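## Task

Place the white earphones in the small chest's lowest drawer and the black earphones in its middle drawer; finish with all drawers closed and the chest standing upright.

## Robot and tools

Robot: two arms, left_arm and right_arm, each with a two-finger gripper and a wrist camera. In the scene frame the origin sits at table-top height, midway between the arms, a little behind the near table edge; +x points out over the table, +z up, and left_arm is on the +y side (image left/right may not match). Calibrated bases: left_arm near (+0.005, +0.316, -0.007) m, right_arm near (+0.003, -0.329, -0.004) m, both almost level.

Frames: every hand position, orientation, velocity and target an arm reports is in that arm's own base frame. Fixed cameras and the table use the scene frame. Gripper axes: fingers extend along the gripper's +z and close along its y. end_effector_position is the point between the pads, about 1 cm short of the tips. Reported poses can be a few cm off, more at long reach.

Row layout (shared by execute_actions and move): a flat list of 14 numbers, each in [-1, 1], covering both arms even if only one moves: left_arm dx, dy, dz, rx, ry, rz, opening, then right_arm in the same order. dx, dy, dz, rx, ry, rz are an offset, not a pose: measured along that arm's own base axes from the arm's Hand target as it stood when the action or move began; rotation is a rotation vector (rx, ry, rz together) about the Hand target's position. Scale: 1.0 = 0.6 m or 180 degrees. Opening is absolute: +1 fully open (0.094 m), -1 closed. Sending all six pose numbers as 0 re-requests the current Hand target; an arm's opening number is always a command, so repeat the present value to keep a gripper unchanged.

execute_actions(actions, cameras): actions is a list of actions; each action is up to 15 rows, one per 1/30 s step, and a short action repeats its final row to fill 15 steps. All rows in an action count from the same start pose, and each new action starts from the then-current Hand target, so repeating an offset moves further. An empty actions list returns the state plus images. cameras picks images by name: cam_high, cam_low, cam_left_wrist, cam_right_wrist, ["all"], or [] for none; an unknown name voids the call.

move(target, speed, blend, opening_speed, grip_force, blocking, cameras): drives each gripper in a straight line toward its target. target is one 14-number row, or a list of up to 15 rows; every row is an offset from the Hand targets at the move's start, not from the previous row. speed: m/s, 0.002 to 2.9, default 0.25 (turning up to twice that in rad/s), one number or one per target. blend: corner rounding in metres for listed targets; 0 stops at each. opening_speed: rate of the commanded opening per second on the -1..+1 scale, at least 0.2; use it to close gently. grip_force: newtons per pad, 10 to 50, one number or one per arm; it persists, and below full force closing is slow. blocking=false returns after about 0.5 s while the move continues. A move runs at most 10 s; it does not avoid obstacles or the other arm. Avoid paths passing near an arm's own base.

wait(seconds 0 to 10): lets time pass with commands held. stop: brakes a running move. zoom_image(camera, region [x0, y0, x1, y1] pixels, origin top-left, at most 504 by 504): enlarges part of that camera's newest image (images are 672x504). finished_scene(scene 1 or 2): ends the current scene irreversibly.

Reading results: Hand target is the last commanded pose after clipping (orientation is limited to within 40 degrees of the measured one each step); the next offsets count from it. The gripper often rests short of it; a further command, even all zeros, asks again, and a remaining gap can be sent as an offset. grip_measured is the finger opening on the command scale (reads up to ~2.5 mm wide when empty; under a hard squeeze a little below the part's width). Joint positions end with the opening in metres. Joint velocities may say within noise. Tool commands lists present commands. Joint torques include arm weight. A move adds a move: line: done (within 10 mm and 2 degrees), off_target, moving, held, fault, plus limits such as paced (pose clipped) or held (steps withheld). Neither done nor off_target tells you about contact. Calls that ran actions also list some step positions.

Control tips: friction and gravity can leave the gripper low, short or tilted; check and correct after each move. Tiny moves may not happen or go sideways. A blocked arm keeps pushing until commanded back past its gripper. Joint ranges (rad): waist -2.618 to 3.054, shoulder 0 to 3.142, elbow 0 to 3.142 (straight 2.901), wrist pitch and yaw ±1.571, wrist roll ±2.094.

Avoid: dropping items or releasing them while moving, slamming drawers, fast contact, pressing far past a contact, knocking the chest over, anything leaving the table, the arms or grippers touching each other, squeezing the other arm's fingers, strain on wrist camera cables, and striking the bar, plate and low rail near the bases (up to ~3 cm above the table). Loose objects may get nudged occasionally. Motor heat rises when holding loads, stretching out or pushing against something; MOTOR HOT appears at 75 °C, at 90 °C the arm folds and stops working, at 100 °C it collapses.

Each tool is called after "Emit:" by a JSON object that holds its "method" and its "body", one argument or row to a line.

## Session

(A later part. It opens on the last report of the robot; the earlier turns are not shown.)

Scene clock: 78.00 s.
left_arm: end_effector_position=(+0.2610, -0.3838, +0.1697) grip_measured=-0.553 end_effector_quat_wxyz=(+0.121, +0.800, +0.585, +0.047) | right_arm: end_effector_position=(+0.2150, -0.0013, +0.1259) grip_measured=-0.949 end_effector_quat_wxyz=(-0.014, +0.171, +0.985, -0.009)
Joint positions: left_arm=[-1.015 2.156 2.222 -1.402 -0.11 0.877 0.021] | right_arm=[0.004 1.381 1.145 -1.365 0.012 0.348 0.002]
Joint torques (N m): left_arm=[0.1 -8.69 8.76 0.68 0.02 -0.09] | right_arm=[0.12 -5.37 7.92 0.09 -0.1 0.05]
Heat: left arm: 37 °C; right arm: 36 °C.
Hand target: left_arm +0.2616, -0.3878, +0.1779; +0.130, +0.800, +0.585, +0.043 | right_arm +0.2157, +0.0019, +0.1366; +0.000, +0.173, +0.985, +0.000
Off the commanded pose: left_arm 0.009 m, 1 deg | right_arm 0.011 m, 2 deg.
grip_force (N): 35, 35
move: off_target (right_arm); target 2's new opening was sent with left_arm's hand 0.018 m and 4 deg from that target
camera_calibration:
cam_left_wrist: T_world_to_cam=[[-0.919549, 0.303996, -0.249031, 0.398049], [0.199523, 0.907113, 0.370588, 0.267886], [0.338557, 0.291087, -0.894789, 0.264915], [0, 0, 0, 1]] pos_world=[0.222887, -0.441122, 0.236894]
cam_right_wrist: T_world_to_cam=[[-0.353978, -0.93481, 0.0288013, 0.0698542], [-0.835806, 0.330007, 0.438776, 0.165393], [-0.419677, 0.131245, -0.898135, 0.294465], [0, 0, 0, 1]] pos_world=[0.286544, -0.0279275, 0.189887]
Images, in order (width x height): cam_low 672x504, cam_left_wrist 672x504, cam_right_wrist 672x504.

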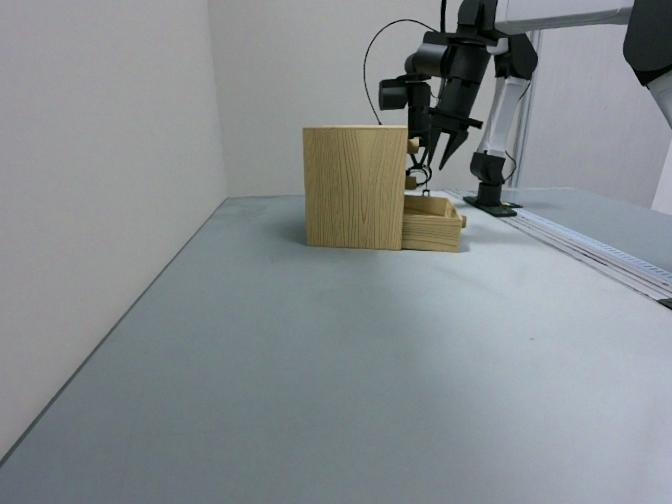

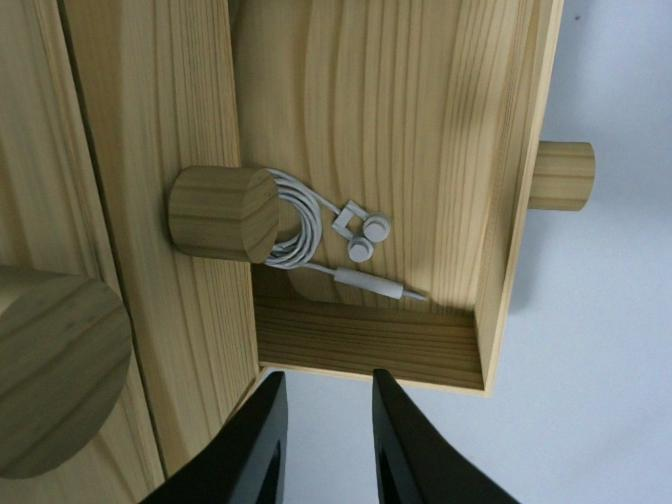

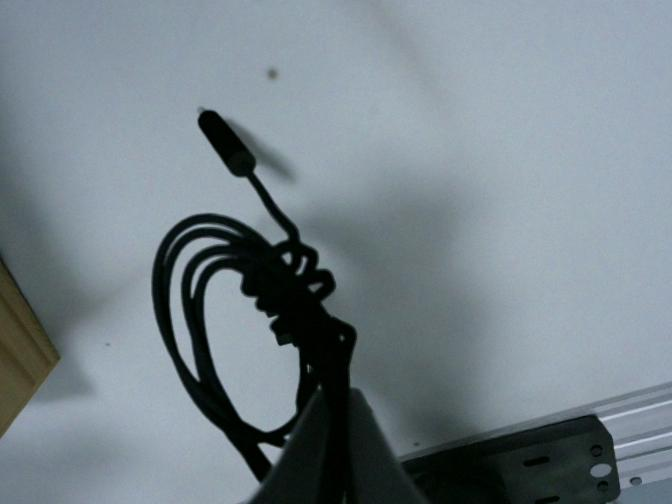

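Emit:
{"method": "move", "body": {
  "target": [
    [-0.0958,0.0287,0.03,0,0,0,-1,0,0,0,0,0,0,-1],
    [-0.2093,0.0097,-0.013,-0.3548,-0.0971,0.4070,-1,0,0,0,0,0,0,-1],
    [-0.2093,0.0097,-0.21,-0.3548,-0.0971,0.4070,-1,0,0,0,0,0,0,-1]
  ],
  "speed": [0.25,0.6,0.2],
  "blend": [0.02,0.01,0],
  "cameras": ["cam_high","cam_low","cam_left_wrist"]
}}

Scene clock: 82.77 s.
left_arm: end_effector_position=(+0.1355, -0.3847, +0.0508) grip_measured=-0.990 end_effector_quat_wxyz=(+0.523, +0.123, +0.840, -0.078) | right_arm: end_effector_position=(+0.2150, -0.0013, +0.1259) grip_measured=-0.949 end_effector_quat_wxyz=(-0.014, +0.171, +0.985, -0.009)
Joint positions: left_arm=[-1.612 1.943 0.986 -0.143 -1.053 -1.043 0] | right_arm=[0.004 1.381 1.145 -1.365 0.012 0.348 0.002]
Joint torques (N m): left_arm=[0.02 -7.34 3.82 1.28 -0.71 -0.02] | right_arm=[0.13 -5.41 7.91 0.09 -0.1 0.06]
Heat: left arm: 37 °C; right arm: 36 °C.
Hand target: left_arm +0.1361, -0.3821, +0.0519; +0.532, +0.122, +0.835, -0.078 | right_arm +0.2157, +0.0019, +0.1366; +0.000, +0.173, +0.985, +0.000
Off the commanded pose: left_arm 0.003 m, 1 deg | right_arm 0.011 m, 2 deg.
grip_force (N): 35, 35
move: off_target (right_arm)
camera_calibration:
cam_left_wrist: T_world_to_cam=[[-0.297072, -0.954726, -0.0156759, -0.327088], [-0.753263, 0.244411, -0.610621, 0.261889], [0.586807, -0.16959, -0.791768, -0.0148073], [0, 0, 0, 1]] pos_world=[0.108791, -0.378799, 0.143063]
Images, in order (width x height): cam_high 672x504, cam_low 672x504, cam_left_wrist 672x504.

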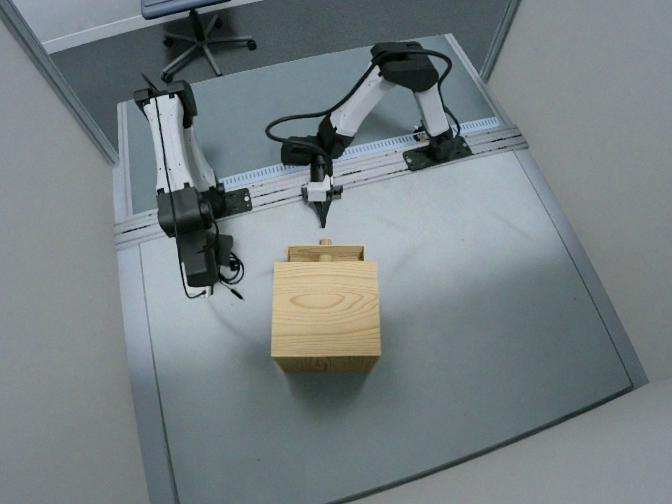

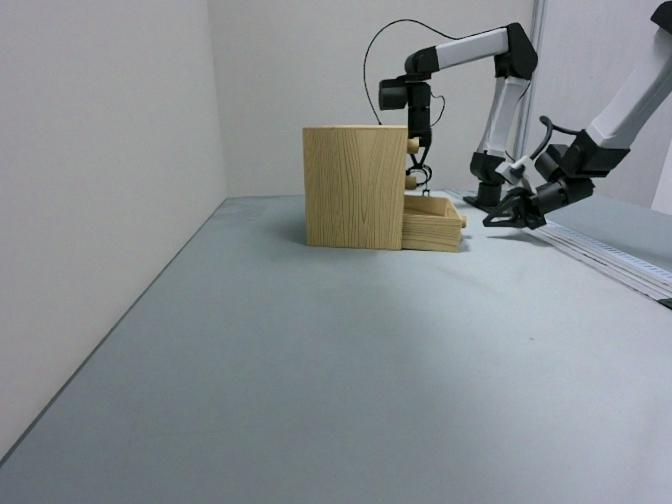

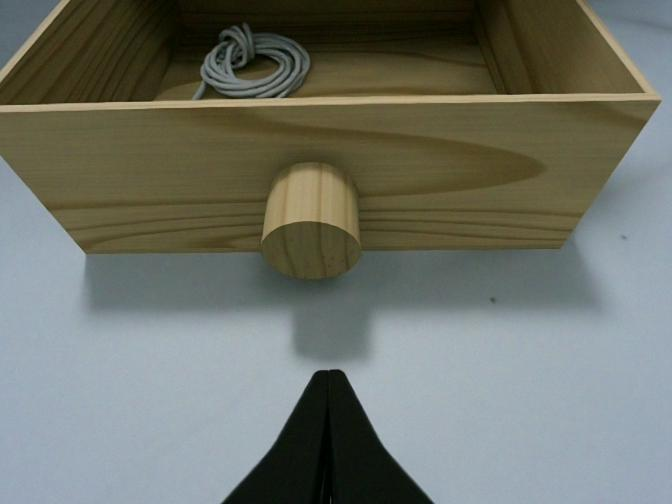

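Emit:
{"method": "move", "body": {
  "target": [
    [0.03,-0.0005,0,0,0,0,-1,0,0,0,0,0,0,-1],
    [0.247,-0.0648,0,0,0,0,-1,0,0,0,0,0,0,-1]
  ],
  "speed": [0.12,0.1],
  "blend": [0.01,0],
  "cameras": ["cam_high","cam_low","cam_left_wrist"]
}}

Scene clock: 85.43 s.
left_arm: end_effector_position=(+0.2794, -0.4033, +0.0416) grip_measured=-0.990 end_effector_quat_wxyz=(+0.526, +0.129, +0.840, -0.047) | right_arm: end_effector_position=(+0.2150, -0.0013, +0.1259) grip_measured=-0.949 end_effector_quat_wxyz=(-0.014, +0.171, +0.985, -0.009)
Joint positions: left_arm=[-1.234 2.088 1.083 0.271 -0.849 -0.533 0] | right_arm=[0.004 1.381 1.145 -1.365 0.012 0.348 0.002]
Joint torques (N m): left_arm=[0.53 -7.6 8.29 2.01 -0.03 0] | right_arm=[0.12 -5.37 7.88 0.08 -0.11 0.04]
Heat: left arm: 37 °C; right arm: 37 °C.
Hand target: left_arm +0.2842, -0.4210, +0.0518; +0.531, +0.122, +0.835, -0.078 | right_arm +0.2157, +0.0019, +0.1366; +0.000, +0.173, +0.985, +0.000
Off the commanded pose: left_arm 0.021 m, 4 deg | right_arm 0.011 m, 2 deg.
grip_force (N): 35, 35
move: off_target (left_arm, right_arm); blend cut to 0.009 m at target 1
camera_calibration:
cam_left_wrist: T_world_to_cam=[[-0.274639, -0.958729, -0.0735659, -0.30772], [-0.750644, 0.261586, -0.606718, 0.375282], [0.600922, -0.111407, -0.791506, -0.0902471], [0, 0, 0, 1]] pos_world=[0.251422, -0.403243, 0.133621]
Images, in order (width x height): cam_high 672x504, cam_low 672x504, cam_left_wrist 672x504.

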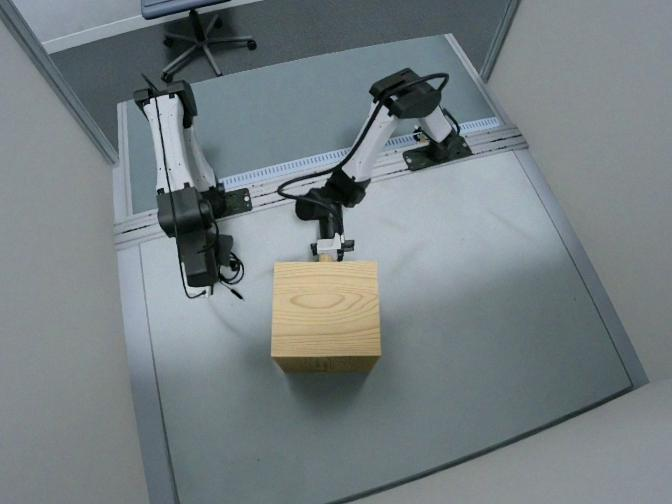

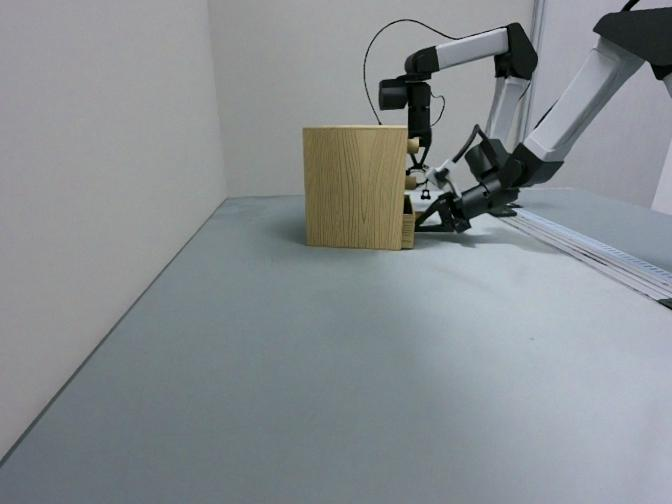

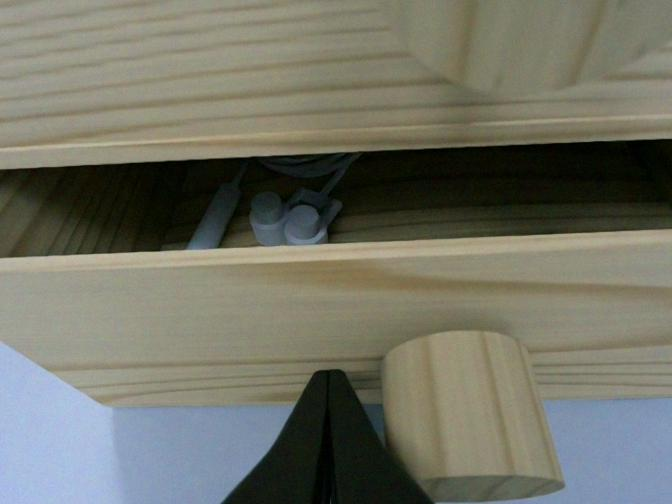

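Emit:
{"method": "move", "body": {
  "target": [0.056,0.010,0.008,0,0,0,-1,0,0,0,0,0,0,-1],
  "speed": 0.08,
  "cameras": ["cam_high","cam_low","cam_left_wrist"]
}}

Emit:
{"method": "zoom_image", "body": {
  "camera": "cam_low",
  "region": [340, 140, 480, 255]
}}

Scene clock: 86.70 s.
left_arm: end_effector_position=(+0.3050, -0.4036, +0.0460) grip_measured=-0.990 end_effector_quat_wxyz=(+0.521, +0.132, +0.841, -0.058) | right_arm: end_effector_position=(+0.2150, -0.0013, +0.1259) grip_measured=-0.949 end_effector_quat_wxyz=(-0.014, +0.171, +0.985, -0.009)
Joint positions: left_arm=[-1.167 2.093 1.105 0.308 -0.774 -0.47 0] | right_arm=[0.004 1.381 1.145 -1.365 0.012 0.348 0.002]
Joint torques (N m): left_arm=[1.94 -7.43 8.58 2.1 -0.05 0.11] | right_arm=[0.16 -5.38 7.88 0.09 -0.12 0.06]
Heat: left arm: 37 °C; right arm: 37 °C.
Hand target: left_arm +0.3178, -0.4150, +0.0568; +0.532, +0.122, +0.835, -0.078 | right_arm +0.2157, +0.0019, +0.1366; +0.000, +0.173, +0.985, +0.000
Off the commanded pose: left_arm 0.020 m, 3 deg | right_arm 0.011 m, 2 deg.
grip_force (N): 35, 35
move: off_target (left_arm, right_arm)
camera_calibration:
cam_left_wrist: T_world_to_cam=[[-0.291343, -0.954919, -0.0569948, -0.294799], [-0.752916, 0.26565, -0.602119, 0.399253], [0.590116, -0.132511, -0.796369, -0.107068], [0, 0, 0, 1]] pos_world=[0.277899, -0.401758, 0.138331]
Images, in order (width x height): cam_high 672x504, cam_low 672x504, cam_left_wrist 672x504.

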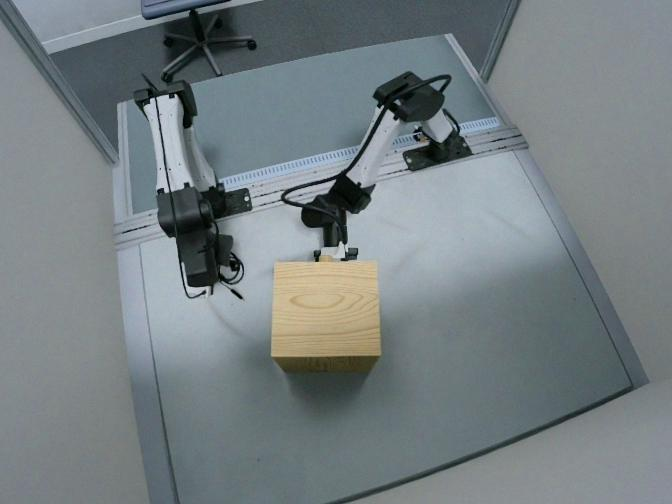

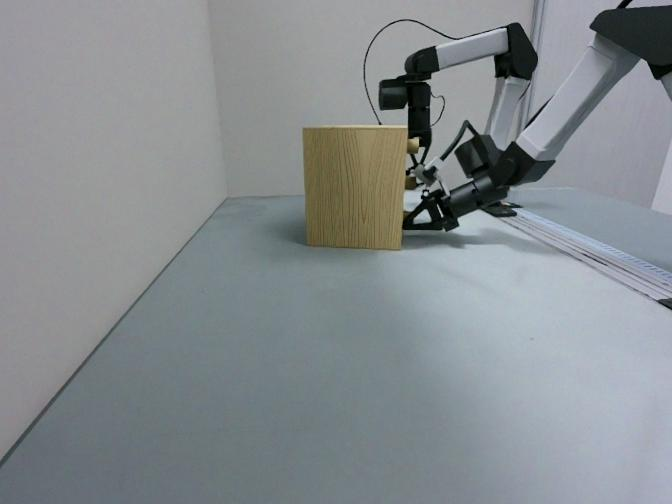

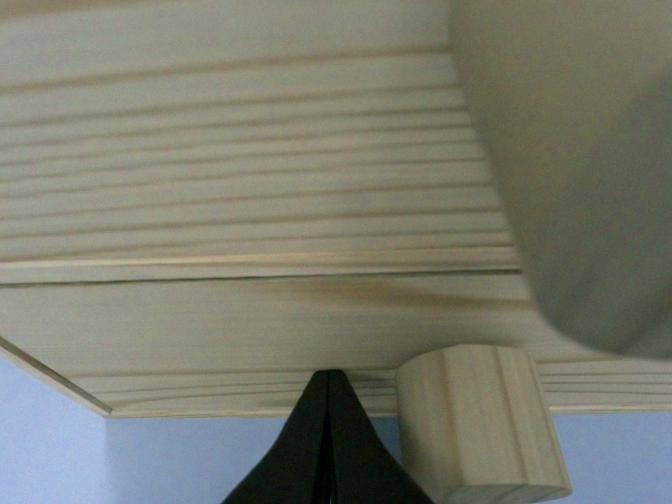

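Scaled by 3.600 from the camera's 672x504 image, which has a finer 960x720 frame.

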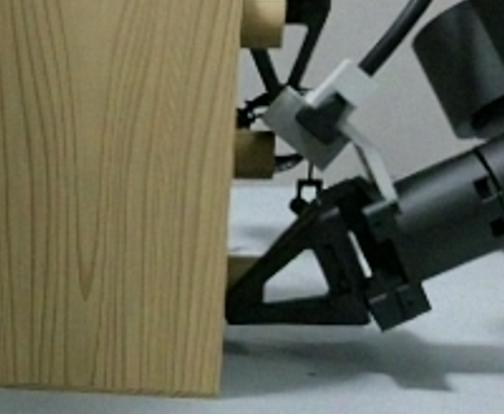

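Emit:
{"method": "move", "body": {
  "target": [
    [-0.1297,0.0517,0.005,0,0,0,-1,0,0,0.1,0,0,0,-1],
    [-0.1563,0.0195,0.117,0,0,0,0.6,-0.0262,0.0968,0.2557,-0.05,-0.159,0.0267,-1],
    [-0.0445,-0.014,0.117,0,0,0,0.6,-0.0262,0.0968,0.2557,-0.05,-0.159,0.0267,-1]
  ],
  "speed": [0.15,0.2,0.12],
  "blend": [0.01,0,0],
  "grip_force": [50,35],
  "cameras": ["all"]
}}

Scene clock: 92.77 s.
left_arm: end_effector_position=(+0.2851, -0.4107, +0.1129) grip_measured=+0.597 end_effector_quat_wxyz=(+0.522, +0.133, +0.841, -0.056) | right_arm: end_effector_position=(+0.2031, +0.0635, +0.2812) grip_measured=-0.950 end_effector_quat_wxyz=(+0.263, +0.115, +0.958, -0.017)
Joint positions: left_arm=[-1.221 1.944 1.21 0.016 -0.82 -0.518 0.075] | right_arm=[0.601 1.131 1.513 -1.558 0.368 0.766 0.002]
Joint torques (N m): left_arm=[0.66 -7.49 9.25 1.95 -0.21 0] | right_arm=[0.2 -2.21 7.15 0.93 0.38 0.06]
Heat: left arm: 38 °C; right arm: 37 °C.
Hand target: left_arm +0.2912, -0.4233, +0.1268; +0.531, +0.122, +0.835, -0.078 | right_arm +0.2001, +0.0600, +0.2899; +0.256, +0.126, +0.958, -0.034
Off the commanded pose: left_arm 0.020 m, 3 deg | right_arm 0.010 m, 2 deg.
joint sent to its limit (right arm) — joint 4 (wrist pitch), lower limit. The joint targets are off in orientation, not in position.
grip_force (N): 50, 35
move: off_target (left_arm); target 2's new opening was sent with left_arm's hand 0.031 m and 5 deg from that target
camera_calibration:
cam_left_wrist: T_world_to_cam=[[-0.289823, -0.955052, -0.0622803, -0.303426], [-0.752396, 0.267576, -0.601917, 0.427107], [0.591526, -0.12759, -0.796126, -0.0413983], [0, 0, 0, 1]] pos_world=[0.257902, -0.409353, 0.205227]
cam_right_wrist: T_world_to_cam=[[-0.247815, -0.968307, -0.0311441, 0.119081], [-0.963042, 0.249715, -0.100957, 0.248727], [0.105534, 0.00497445, -0.994403, 0.348923], [0, 0, 0, 1]] pos_world=[0.232221, 0.0514607, 0.37579]

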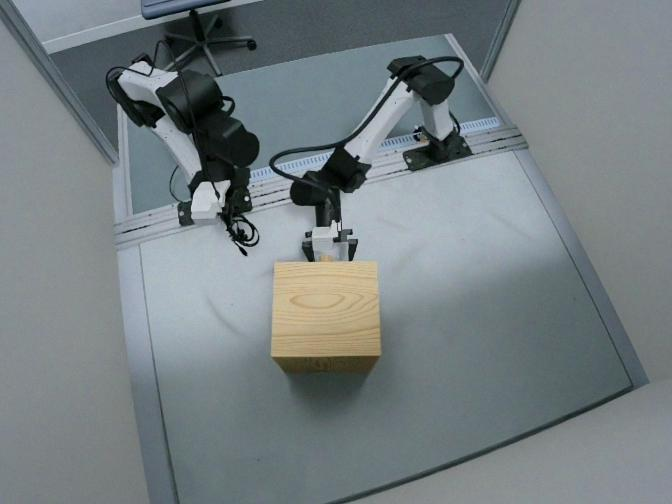

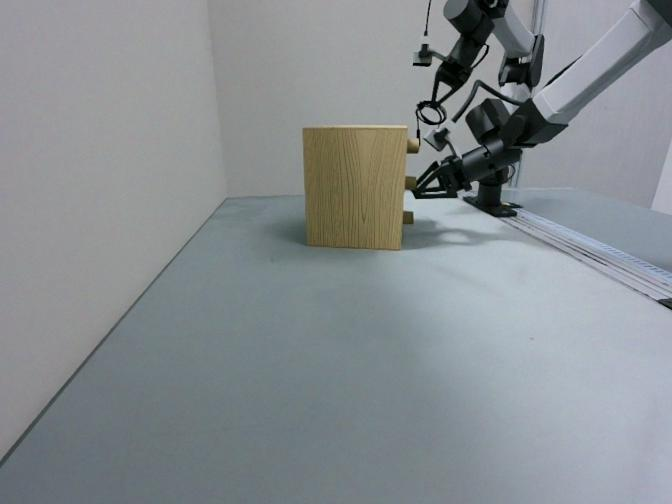

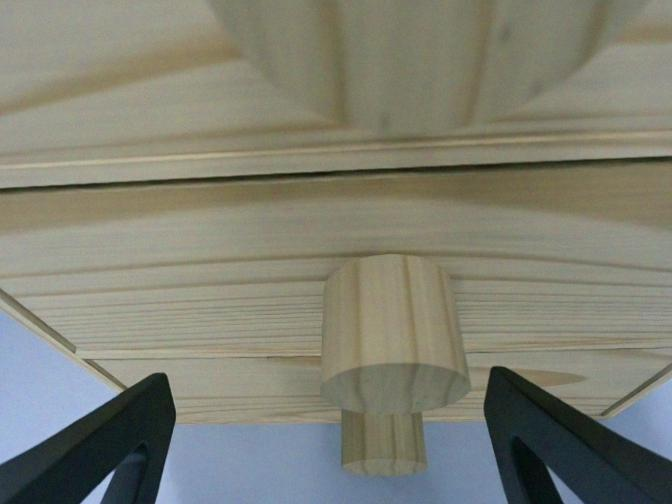

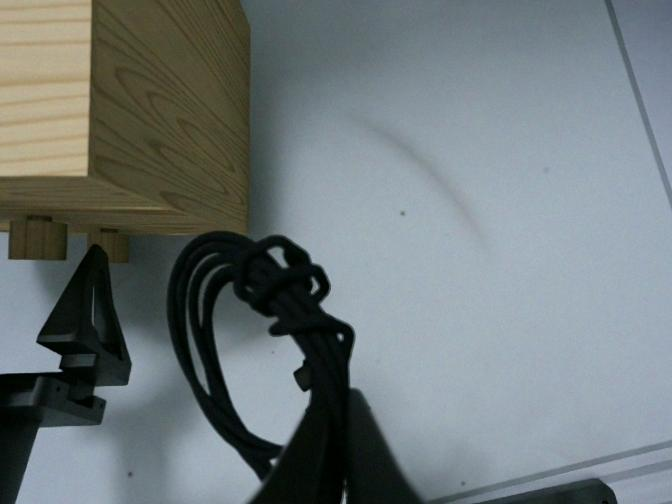

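Emit:
{"method": "move", "body": {
  "target": [
    [0.013,-0.027,0.022,0,0,0,0.6,0,0,0,0,0,0,-1],
    [0.013,-0.027,0.022,0,0,0,-0.6,0,0,0,0,0,0,-1]
  ],
  "speed": 0.1,
  "opening_speed": 2,
  "cameras": ["cam_left_wrist"]
}}

Scene clock: 95.17 s.
left_arm: end_effector_position=(+0.2938, -0.4301, +0.1292) grip_measured=-0.424 end_effector_quat_wxyz=(+0.527, +0.131, +0.837, -0.060) | right_arm: end_effector_position=(+0.2032, +0.0635, +0.2813) grip_measured=-0.950 end_effector_quat_wxyz=(+0.263, +0.115, +0.958, -0.017)
Joint positions: left_arm=[-1.219 1.987 1.329 -0.038 -0.821 -0.507 0.027] | right_arm=[0.601 1.131 1.513 -1.558 0.368 0.766 0.002]
Joint torques (N m): left_arm=[0.79 -8.06 9.24 1.76 -0.13 -0.08] | right_arm=[0.13 -2.18 7.19 0.94 0.38 0.06]
Heat: left arm: 38 °C; right arm: 37 °C.
Hand target: left_arm +0.2990, -0.4396, +0.1401; +0.532, +0.122, +0.835, -0.078 | right_arm +0.2001, +0.0599, +0.2900; +0.256, +0.126, +0.958, -0.034
Off the commanded pose: left_arm 0.015 m, 2 deg | right_arm 0.010 m, 2 deg.
joint sent to its limit (right arm) — joint 4 (wrist pitch), lower limit. The joint targets are off in orientation, not in position.
grip_force (N): 50, 35
move: off_target (left_arm); target 2's new opening was sent with left_arm's hand 0.013 m and 1 deg from that target
camera_calibration:
cam_left_wrist: T_world_to_cam=[[-0.290352, -0.955327, -0.0551998, -0.319326], [-0.745145, 0.26191, -0.61332, 0.445582], [0.600378, -0.136947, -0.787903, -0.0438142], [0, 0, 0, 1]] pos_world=[0.265612, -0.427764, 0.221136]
Images, in order (width x height): cam_left_wrist 672x504.

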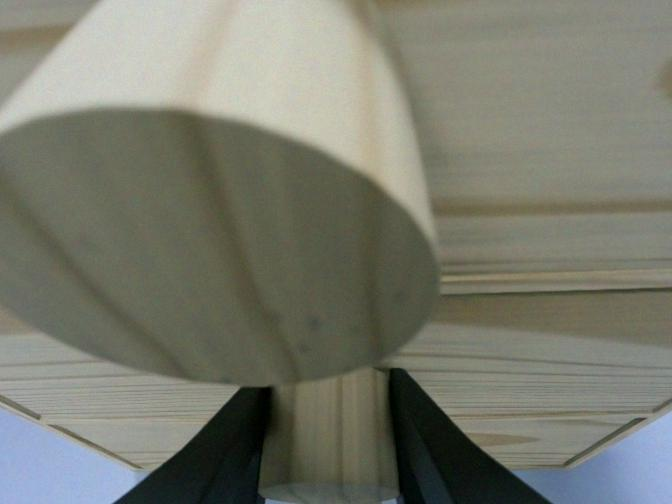

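Emit:
{"method": "move", "body": {
  "target": [
    [-0.1795,0.065,-0.012,0,0,0,-0.6,0,0,0,0,0,0,-1],
    [-0.1795,0.065,-0.012,0,0,0,0.3,0,0,0,0,0,0,-1],
    [-0.25,0.09,-0.005,0,0,0,0.3,0,0,0,0,0,0,-1],
    [-0.25,0.39,0.05,0,0,0,0.3,0,0,0,0,0,0,-1]
  ],
  "speed": [0.1,0.1,0.12,0.25],
  "blend": [0,0,0.01,0],
  "cameras": ["all"]
}}

Scene clock: 100.10 s.
left_arm: end_effector_position=(+0.1486, -0.2094, +0.1697) grip_measured=+0.297 end_effector_quat_wxyz=(+0.525, +0.125, +0.838, -0.081) | right_arm: end_effector_position=(+0.2032, +0.0635, +0.2813) grip_measured=-0.950 end_effector_quat_wxyz=(+0.263, +0.115, +0.958, -0.017)
Joint positions: left_arm=[-1.577 0.982 0.645 -0.691 -1.037 -0.964 0.061] | right_arm=[0.601 1.131 1.513 -1.558 0.368 0.766 0.002]
Joint torques (N m): left_arm=[-0.29 -2.02 5.63 1.06 -0.67 -0.2] | right_arm=[0.13 -2.18 7.17 0.94 0.38 0.06]
Heat: left arm: 38 °C; right arm: 38 °C.
Hand target: left_arm +0.1490, -0.2056, +0.1701; +0.531, +0.122, +0.835, -0.078 | right_arm +0.2001, +0.0599, +0.2900; +0.256, +0.126, +0.958, -0.034
Off the commanded pose: left_arm 0.004 m, 1 deg | right_arm 0.010 m, 2 deg.
joint sent to its limit (right arm) — joint 4 (wrist pitch), lower limit. The joint targets are off in orientation, not in position.
grip_force (N): 50, 35
move: done
camera_calibration:
cam_left_wrist: T_world_to_cam=[[-0.3039, -0.952612, -0.0132095, -0.15294], [-0.747813, 0.247111, -0.616208, 0.302221], [0.590271, -0.177388, -0.787473, 0.0984883], [0, 0, 0, 1]] pos_world=[0.121391, -0.202904, 0.261767]
cam_right_wrist: T_world_to_cam=[[-0.247923, -0.968286, -0.0309122, 0.119019], [-0.962993, 0.249799, -0.101219, 0.248809], [0.105731, 0.00467365, -0.994384, 0.348886], [0, 0, 0, 1]] pos_world=[0.232221, 0.0514613, 0.37579]

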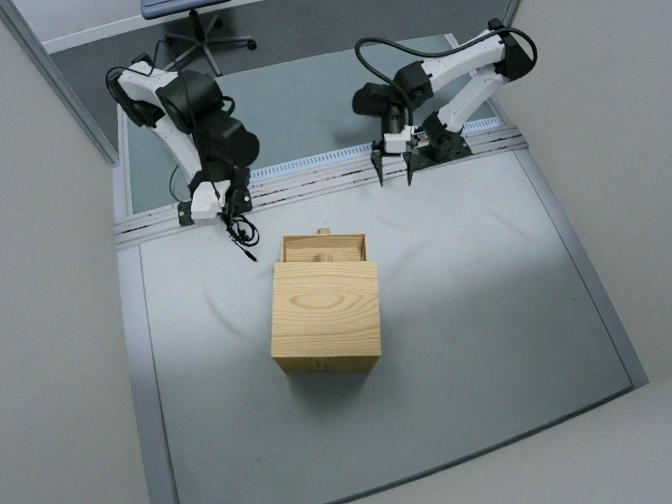

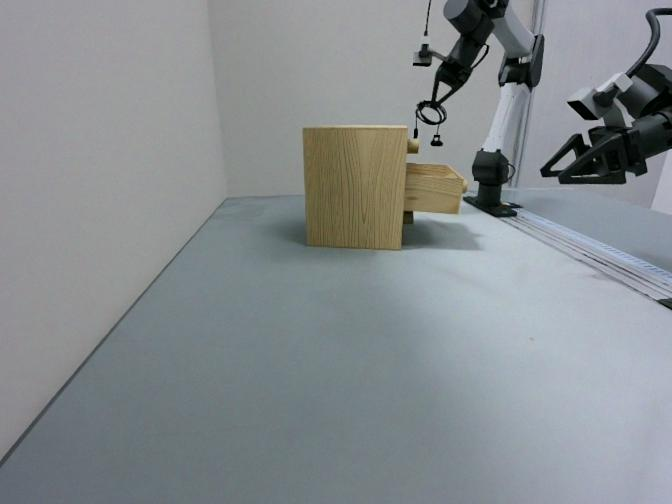

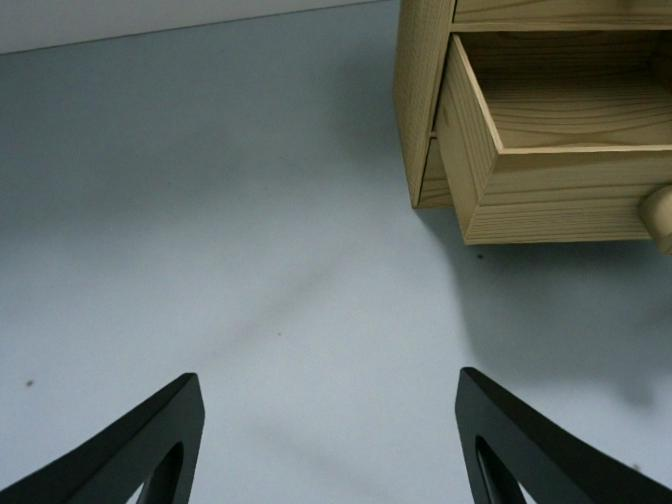

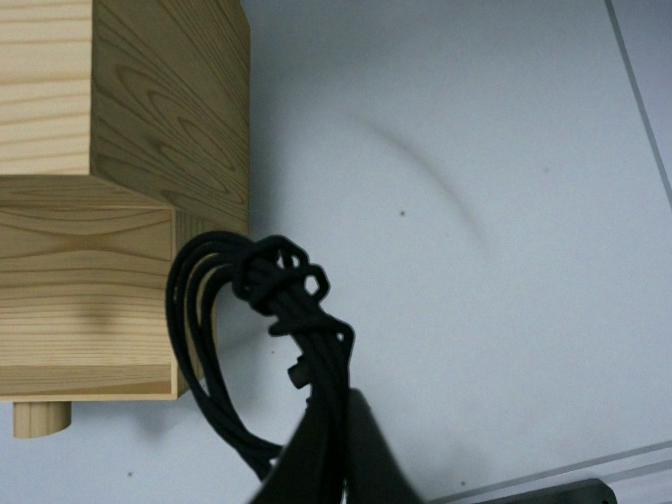

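Emit:
{"method": "zoom_image", "body": {
  "camera": "cam_low",
  "region": [380, 50, 520, 220]
}}

Emit:
{"method": "zoom_image", "body": {
  "camera": "cam_high",
  "region": [180, 170, 390, 300]
}}

Scaled by 2.965 from the camera's 672x504 image, which has a finer 960x720 frame.

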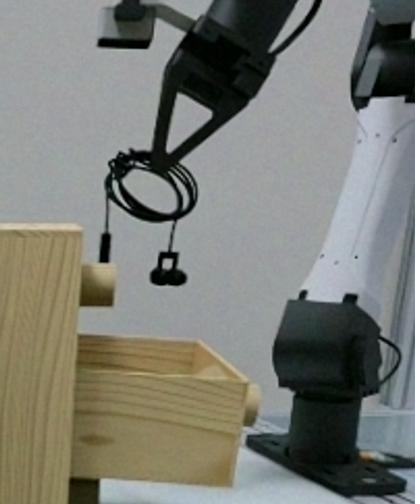

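Scaled by 2.400 from the camera's 672x504 image, which has a finer 960x720 frame.

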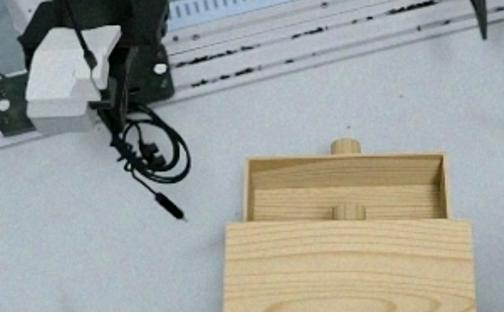

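Emit:
{"method": "move", "body": {
  "target": [0,0,0,0,0,0,0.3,0.098,0.236,0.015,0,0,0,-1],
  "speed": 0.15
}}

Emit:
{"method": "wait", "body": {
  "seconds": 0.7,
  "cameras": ["all"]
}}

Emit:
{"method": "zoom_image", "body": {
  "camera": "cam_low",
  "region": [380, 50, 520, 220]
}}

Emit:
{"method": "zoom_image", "body": {
  "camera": "cam_high",
  "region": [240, 170, 400, 290]
}}

Scene clock: 103.37 s.
left_arm: end_effector_position=(+0.1486, -0.2093, +0.1697) grip_measured=+0.297 end_effector_quat_wxyz=(+0.525, +0.125, +0.838, -0.081) | right_arm: end_effector_position=(+0.2574, +0.2005, +0.2943) grip_measured=-0.950 end_effector_quat_wxyz=(+0.278, +0.111, +0.954, +0.005)
Joint positions: left_arm=[-1.577 0.982 0.645 -0.691 -1.037 -0.964 0.061] | right_arm=[0.905 1.606 1.927 -1.564 0.467 1.057 0.002]
Joint torques (N m): left_arm=[-0.2 -2.07 5.64 1.07 -0.68 -0.2] | right_arm=[0.2 -4.11 7.46 0.83 0.47 0.05]
Heat: left arm: 37 °C; right arm: 38 °C.
Hand target: left_arm +0.1490, -0.2056, +0.1701; +0.531, +0.122, +0.835, -0.078 | right_arm +0.2589, +0.2015, +0.2990; +0.256, +0.127, +0.958, -0.034
Off the commanded pose: left_arm 0.004 m, 1 deg | right_arm 0.005 m, 5 deg.
joint sent to its limit (right arm) — joint 4 (wrist pitch), lower limit. The joint targets are off in orientation, not in position.
grip_force (N): 50, 35
move: off_target (right_arm)

Scene clock: 104.07 s.
left_arm: end_effector_position=(+0.1486, -0.2093, +0.1697) grip_measured=+0.297 end_effector_quat_wxyz=(+0.525, +0.125, +0.838, -0.081) | right_arm: end_effector_position=(+0.2575, +0.2004, +0.2944) grip_measured=-0.950 end_effector_quat_wxyz=(+0.278, +0.111, +0.954, +0.004)
Joint positions: left_arm=[-1.577 0.982 0.645 -0.691 -1.037 -0.964 0.061] | right_arm=[0.905 1.606 1.927 -1.564 0.468 1.057 0.002]
Joint torques (N m): left_arm=[-0.17 -2.11 5.68 1.07 -0.67 -0.2] | right_arm=[0.21 -4.14 7.46 0.83 0.45 0.06]
Heat: left arm: 37 °C; right arm: 38 °C.
Hand target: left_arm +0.1490, -0.2056, +0.1701; +0.531, +0.122, +0.835, -0.078 | right_arm +0.2589, +0.2015, +0.2990; +0.256, +0.127, +0.958, -0.034
Tool commands: left_gripper/opening=+0.3 right_gripper/opening=-1.0
Off the commanded pose: left_arm 0.004 m, 1 deg | right_arm 0.005 m, 5 deg.
grip_force (N): 50, 35
wait: 0.70 s; at rest by 0.17 s
camera_calibration:
cam_left_wrist: T_world_to_cam=[[-0.303635, -0.952695, -0.0133112, -0.152867], [-0.748023, 0.24701, -0.615994, 0.302145], [0.590142, -0.17708, -0.787639, 0.0986274], [0, 0, 0, 1]] pos_world=[0.121391, -0.202804, 0.261767]
cam_right_wrist: T_world_to_cam=[[-0.228019, -0.970805, -0.0744615, 0.273747], [-0.963287, 0.236062, -0.127881, 0.278856], [0.141725, 0.0425686, -0.98899, 0.337108], [0, 0, 0, 1]] pos_world=[0.283261, 0.185578, 0.38944]

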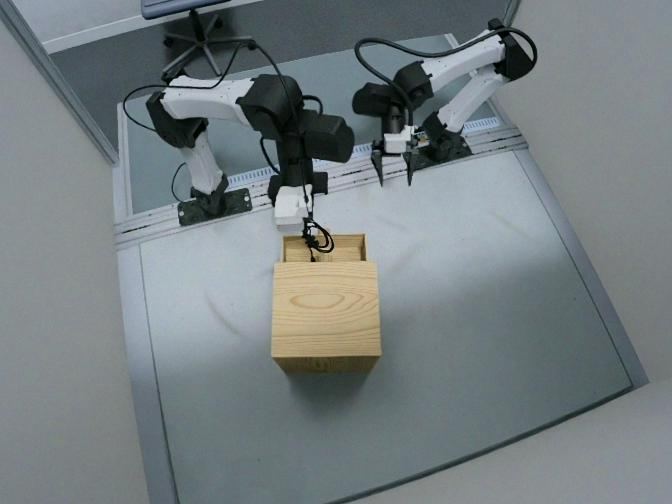

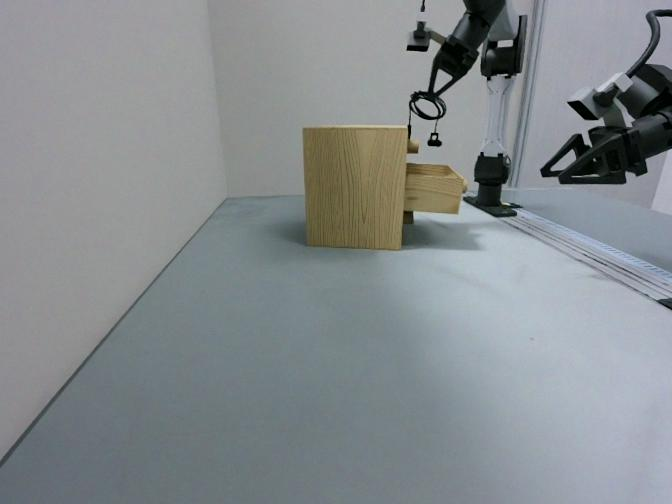

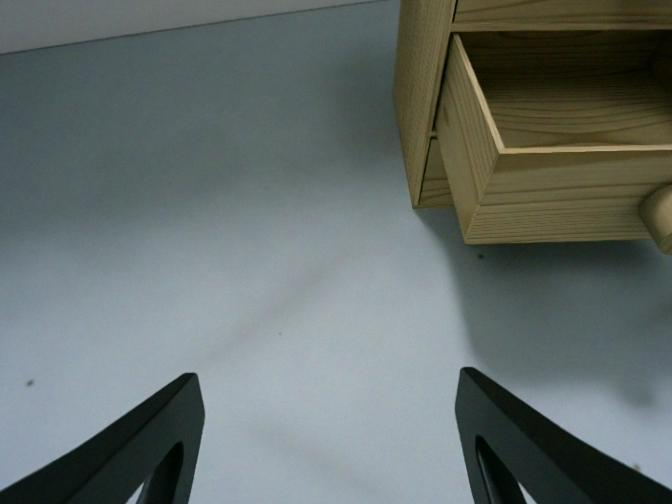

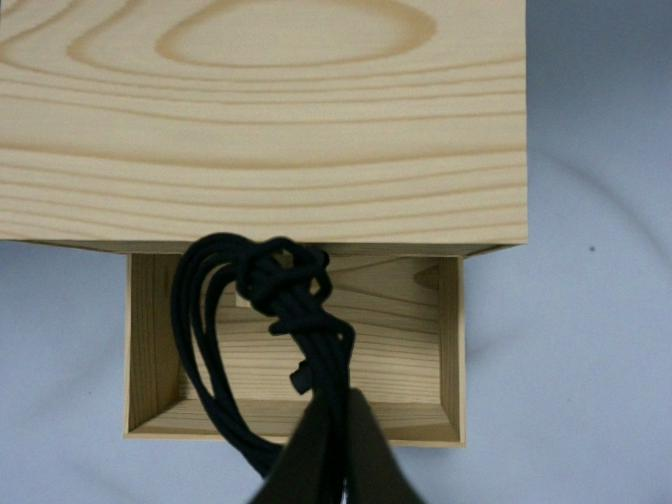

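Scaled by 2.965 from the camera's 672x504 image, which has a finer 960x720 frame.

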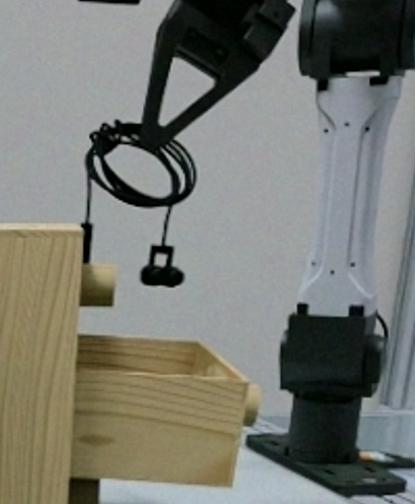

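Scaled by 3.150 from the camera's 672x504 image, which has a finer 960x720 frame.

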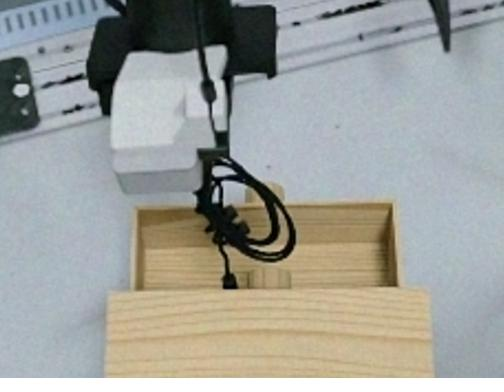

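Emit:
{"method": "move", "body": {
  "target": [
    [0,0,0,0,0,0,0.3,-0.0322,-0.0175,0,0,0,0,-1],
    [0,0,0,0,0,0,0.3,-0.0322,-0.0175,-0.12,0,0,0,-1]
  ],
  "speed": [0.08,0.08],
  "cameras": ["cam_high","cam_low","cam_right_wrist"]
}}

Emit:
{"method": "zoom_image", "body": {
  "camera": "cam_low",
  "region": [380, 50, 520, 220]
}}

Emit:
{"method": "zoom_image", "body": {
  "camera": "cam_high",
  "region": [240, 170, 400, 290]
}}

Scene clock: 108.27 s.
left_arm: end_effector_position=(+0.1486, -0.2093, +0.1697) grip_measured=+0.297 end_effector_quat_wxyz=(+0.525, +0.125, +0.838, -0.081) | right_arm: end_effector_position=(+0.2413, +0.1926, +0.2188) grip_measured=-0.950 end_effector_quat_wxyz=(+0.244, +0.121, +0.961, -0.047)
Joint positions: left_arm=[-1.577 0.982 0.645 -0.691 -1.037 -0.964 0.061] | right_arm=[0.935 1.556 1.583 -1.427 0.475 1.143 0.002]
Joint torques (N m): left_arm=[-0.28 -2.04 5.59 1.08 -0.69 -0.23] | right_arm=[0.29 -7.28 5.6 0.67 0.42 0.07]
Heat: left arm: 36 °C; right arm: 37 °C.
Hand target: left_arm +0.1490, -0.2056, +0.1701; +0.531, +0.122, +0.835, -0.078 | right_arm +0.2395, +0.1910, +0.2271; +0.256, +0.126, +0.958, -0.034
Off the commanded pose: left_arm 0.004 m, 1 deg | right_arm 0.009 m, 2 deg.
grip_force (N): 50, 35
move: done
camera_calibration:
cam_right_wrist: T_world_to_cam=[[-0.273903, -0.961324, 0.0288698, 0.243518], [-0.959775, 0.271288, -0.0723563, 0.235702], [0.0617258, -0.0475271, -0.996961, 0.303449], [0, 0, 0, 1]] pos_world=[0.27419, 0.184579, 0.312551]
Images, in order (width x height): cam_high 672x504, cam_low 672x504, cam_right_wrist 672x504.

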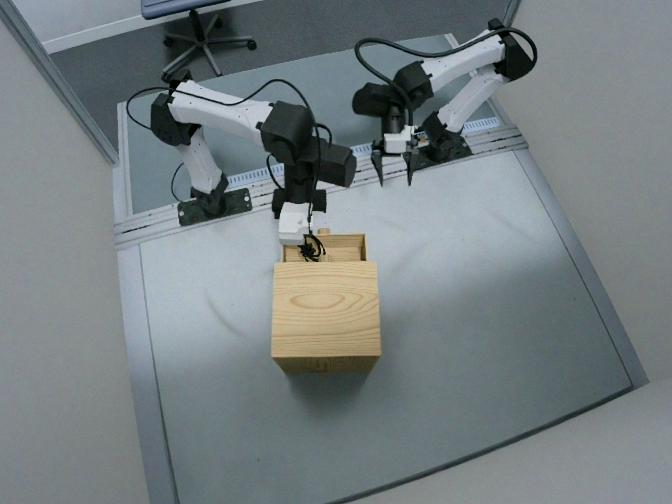

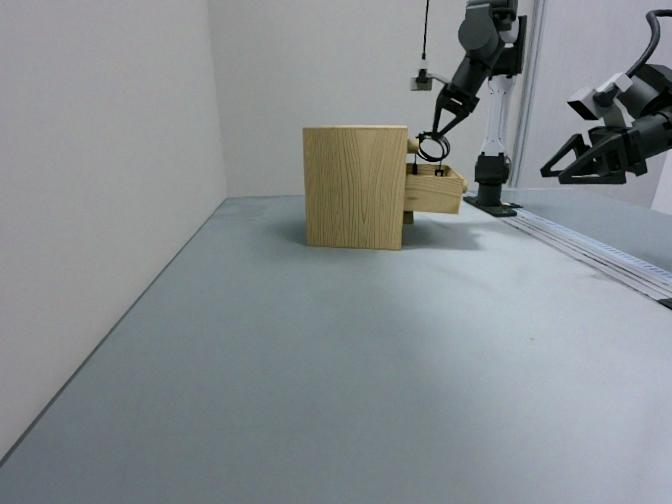

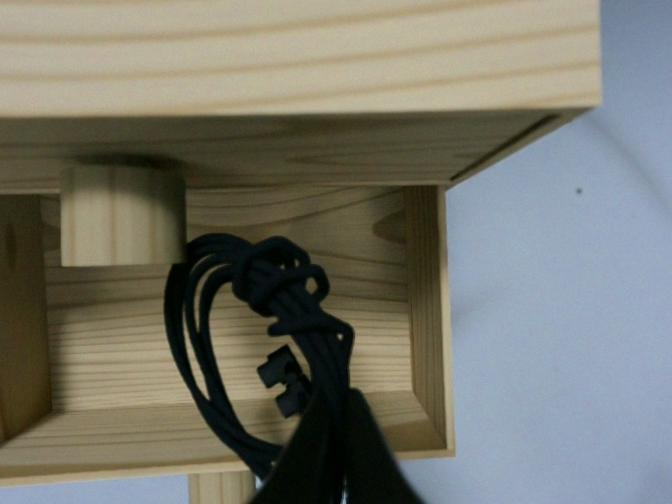

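Scaled by 2.965 from the camera's 672x504 image, which has a finer 960x720 frame.

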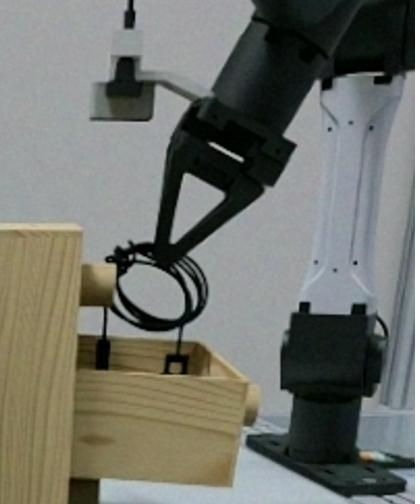

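Scaled by 3.150 from the camera's 672x504 image, which has a finer 960x720 frame.

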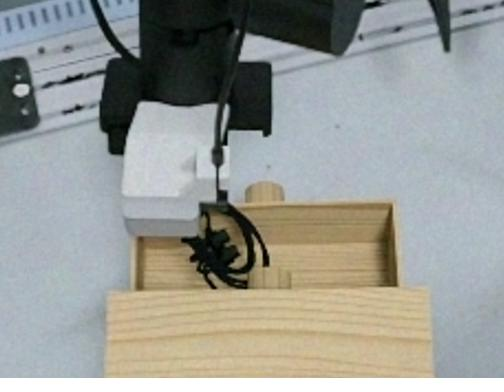

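Emit:
{"method": "move", "body": {
  "target": [
    [0,0,0,0,0,0,0.3,-0.009,-0.008,0,0,0,0,-1],
    [0,0,0,0,0,0,0.3,-0.009,-0.008,-0.088,0,0,0,-1]
  ],
  "speed": [0.06,0.06],
  "blend": [0.003,0],
  "cameras": ["cam_low","cam_right_wrist"]
}}

Emit:
{"method": "zoom_image", "body": {
  "camera": "cam_low",
  "region": [380, 50, 520, 220]
}}

Scene clock: 110.47 s.
left_arm: end_effector_position=(+0.1486, -0.2093, +0.1697) grip_measured=+0.297 end_effector_quat_wxyz=(+0.525, +0.125, +0.838, -0.081) | right_arm: end_effector_position=(+0.2354, +0.1869, +0.1659) grip_measured=-0.950 end_effector_quat_wxyz=(+0.244, +0.122, +0.961, -0.048)
Joint positions: left_arm=[-1.577 0.982 0.645 -0.691 -1.037 -0.964 0.061] | right_arm=[0.939 1.496 1.314 -1.222 0.475 1.151 0.002]
Joint torques (N m): left_arm=[-0.32 -2.15 5.68 1.08 -0.69 -0.22] | right_arm=[0.4 -7.2 5.68 0.68 0.42 0.06]
Heat: left arm: 36 °C; right arm: 37 °C.
Hand target: left_arm +0.1490, -0.2056, +0.1701; +0.531, +0.122, +0.835, -0.078 | right_arm +0.2341, +0.1863, +0.1743; +0.256, +0.127, +0.958, -0.034
Off the commanded pose: left_arm 0.004 m, 1 deg | right_arm 0.008 m, 2 deg.
grip_force (N): 50, 35
move: done
camera_calibration:
cam_right_wrist: T_world_to_cam=[[-0.276163, -0.960652, 0.0296962, 0.238185], [-0.959243, 0.27357, -0.0707978, 0.227016], [0.0598881, -0.0480376, -0.997049, 0.251294], [0, 0, 0, 1]] pos_world=[0.268492, 0.17878, 0.259552]
Images, in order (width x height): cam_low 672x504, cam_right_wrist 672x504.

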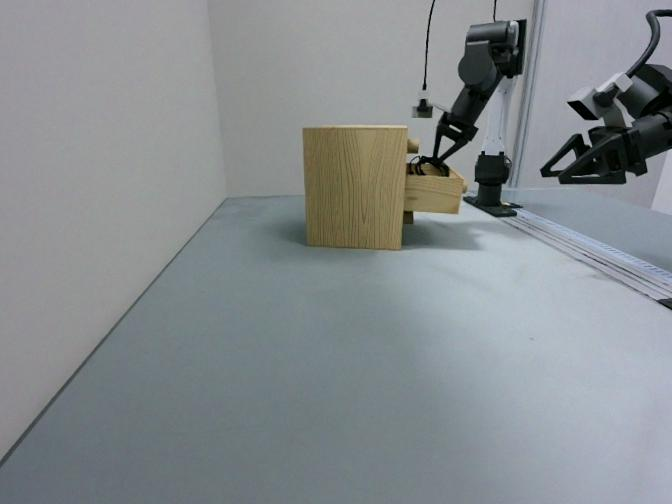

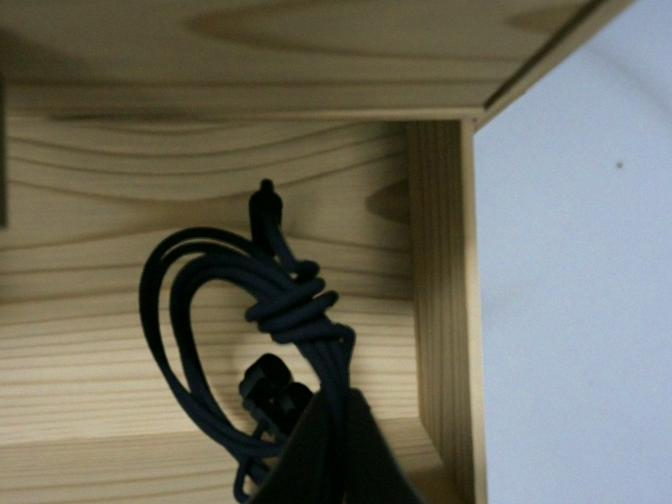

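Scaled by 2.965 from the camera's 672x504 image, which has a finer 960x720 frame.

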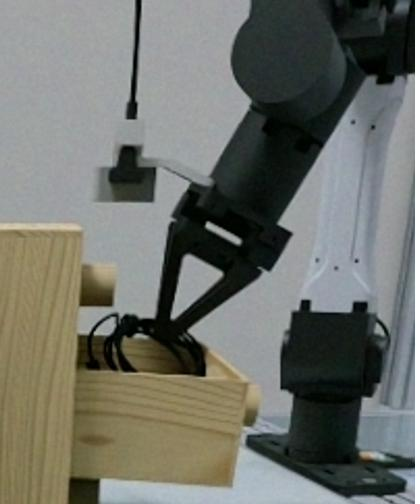

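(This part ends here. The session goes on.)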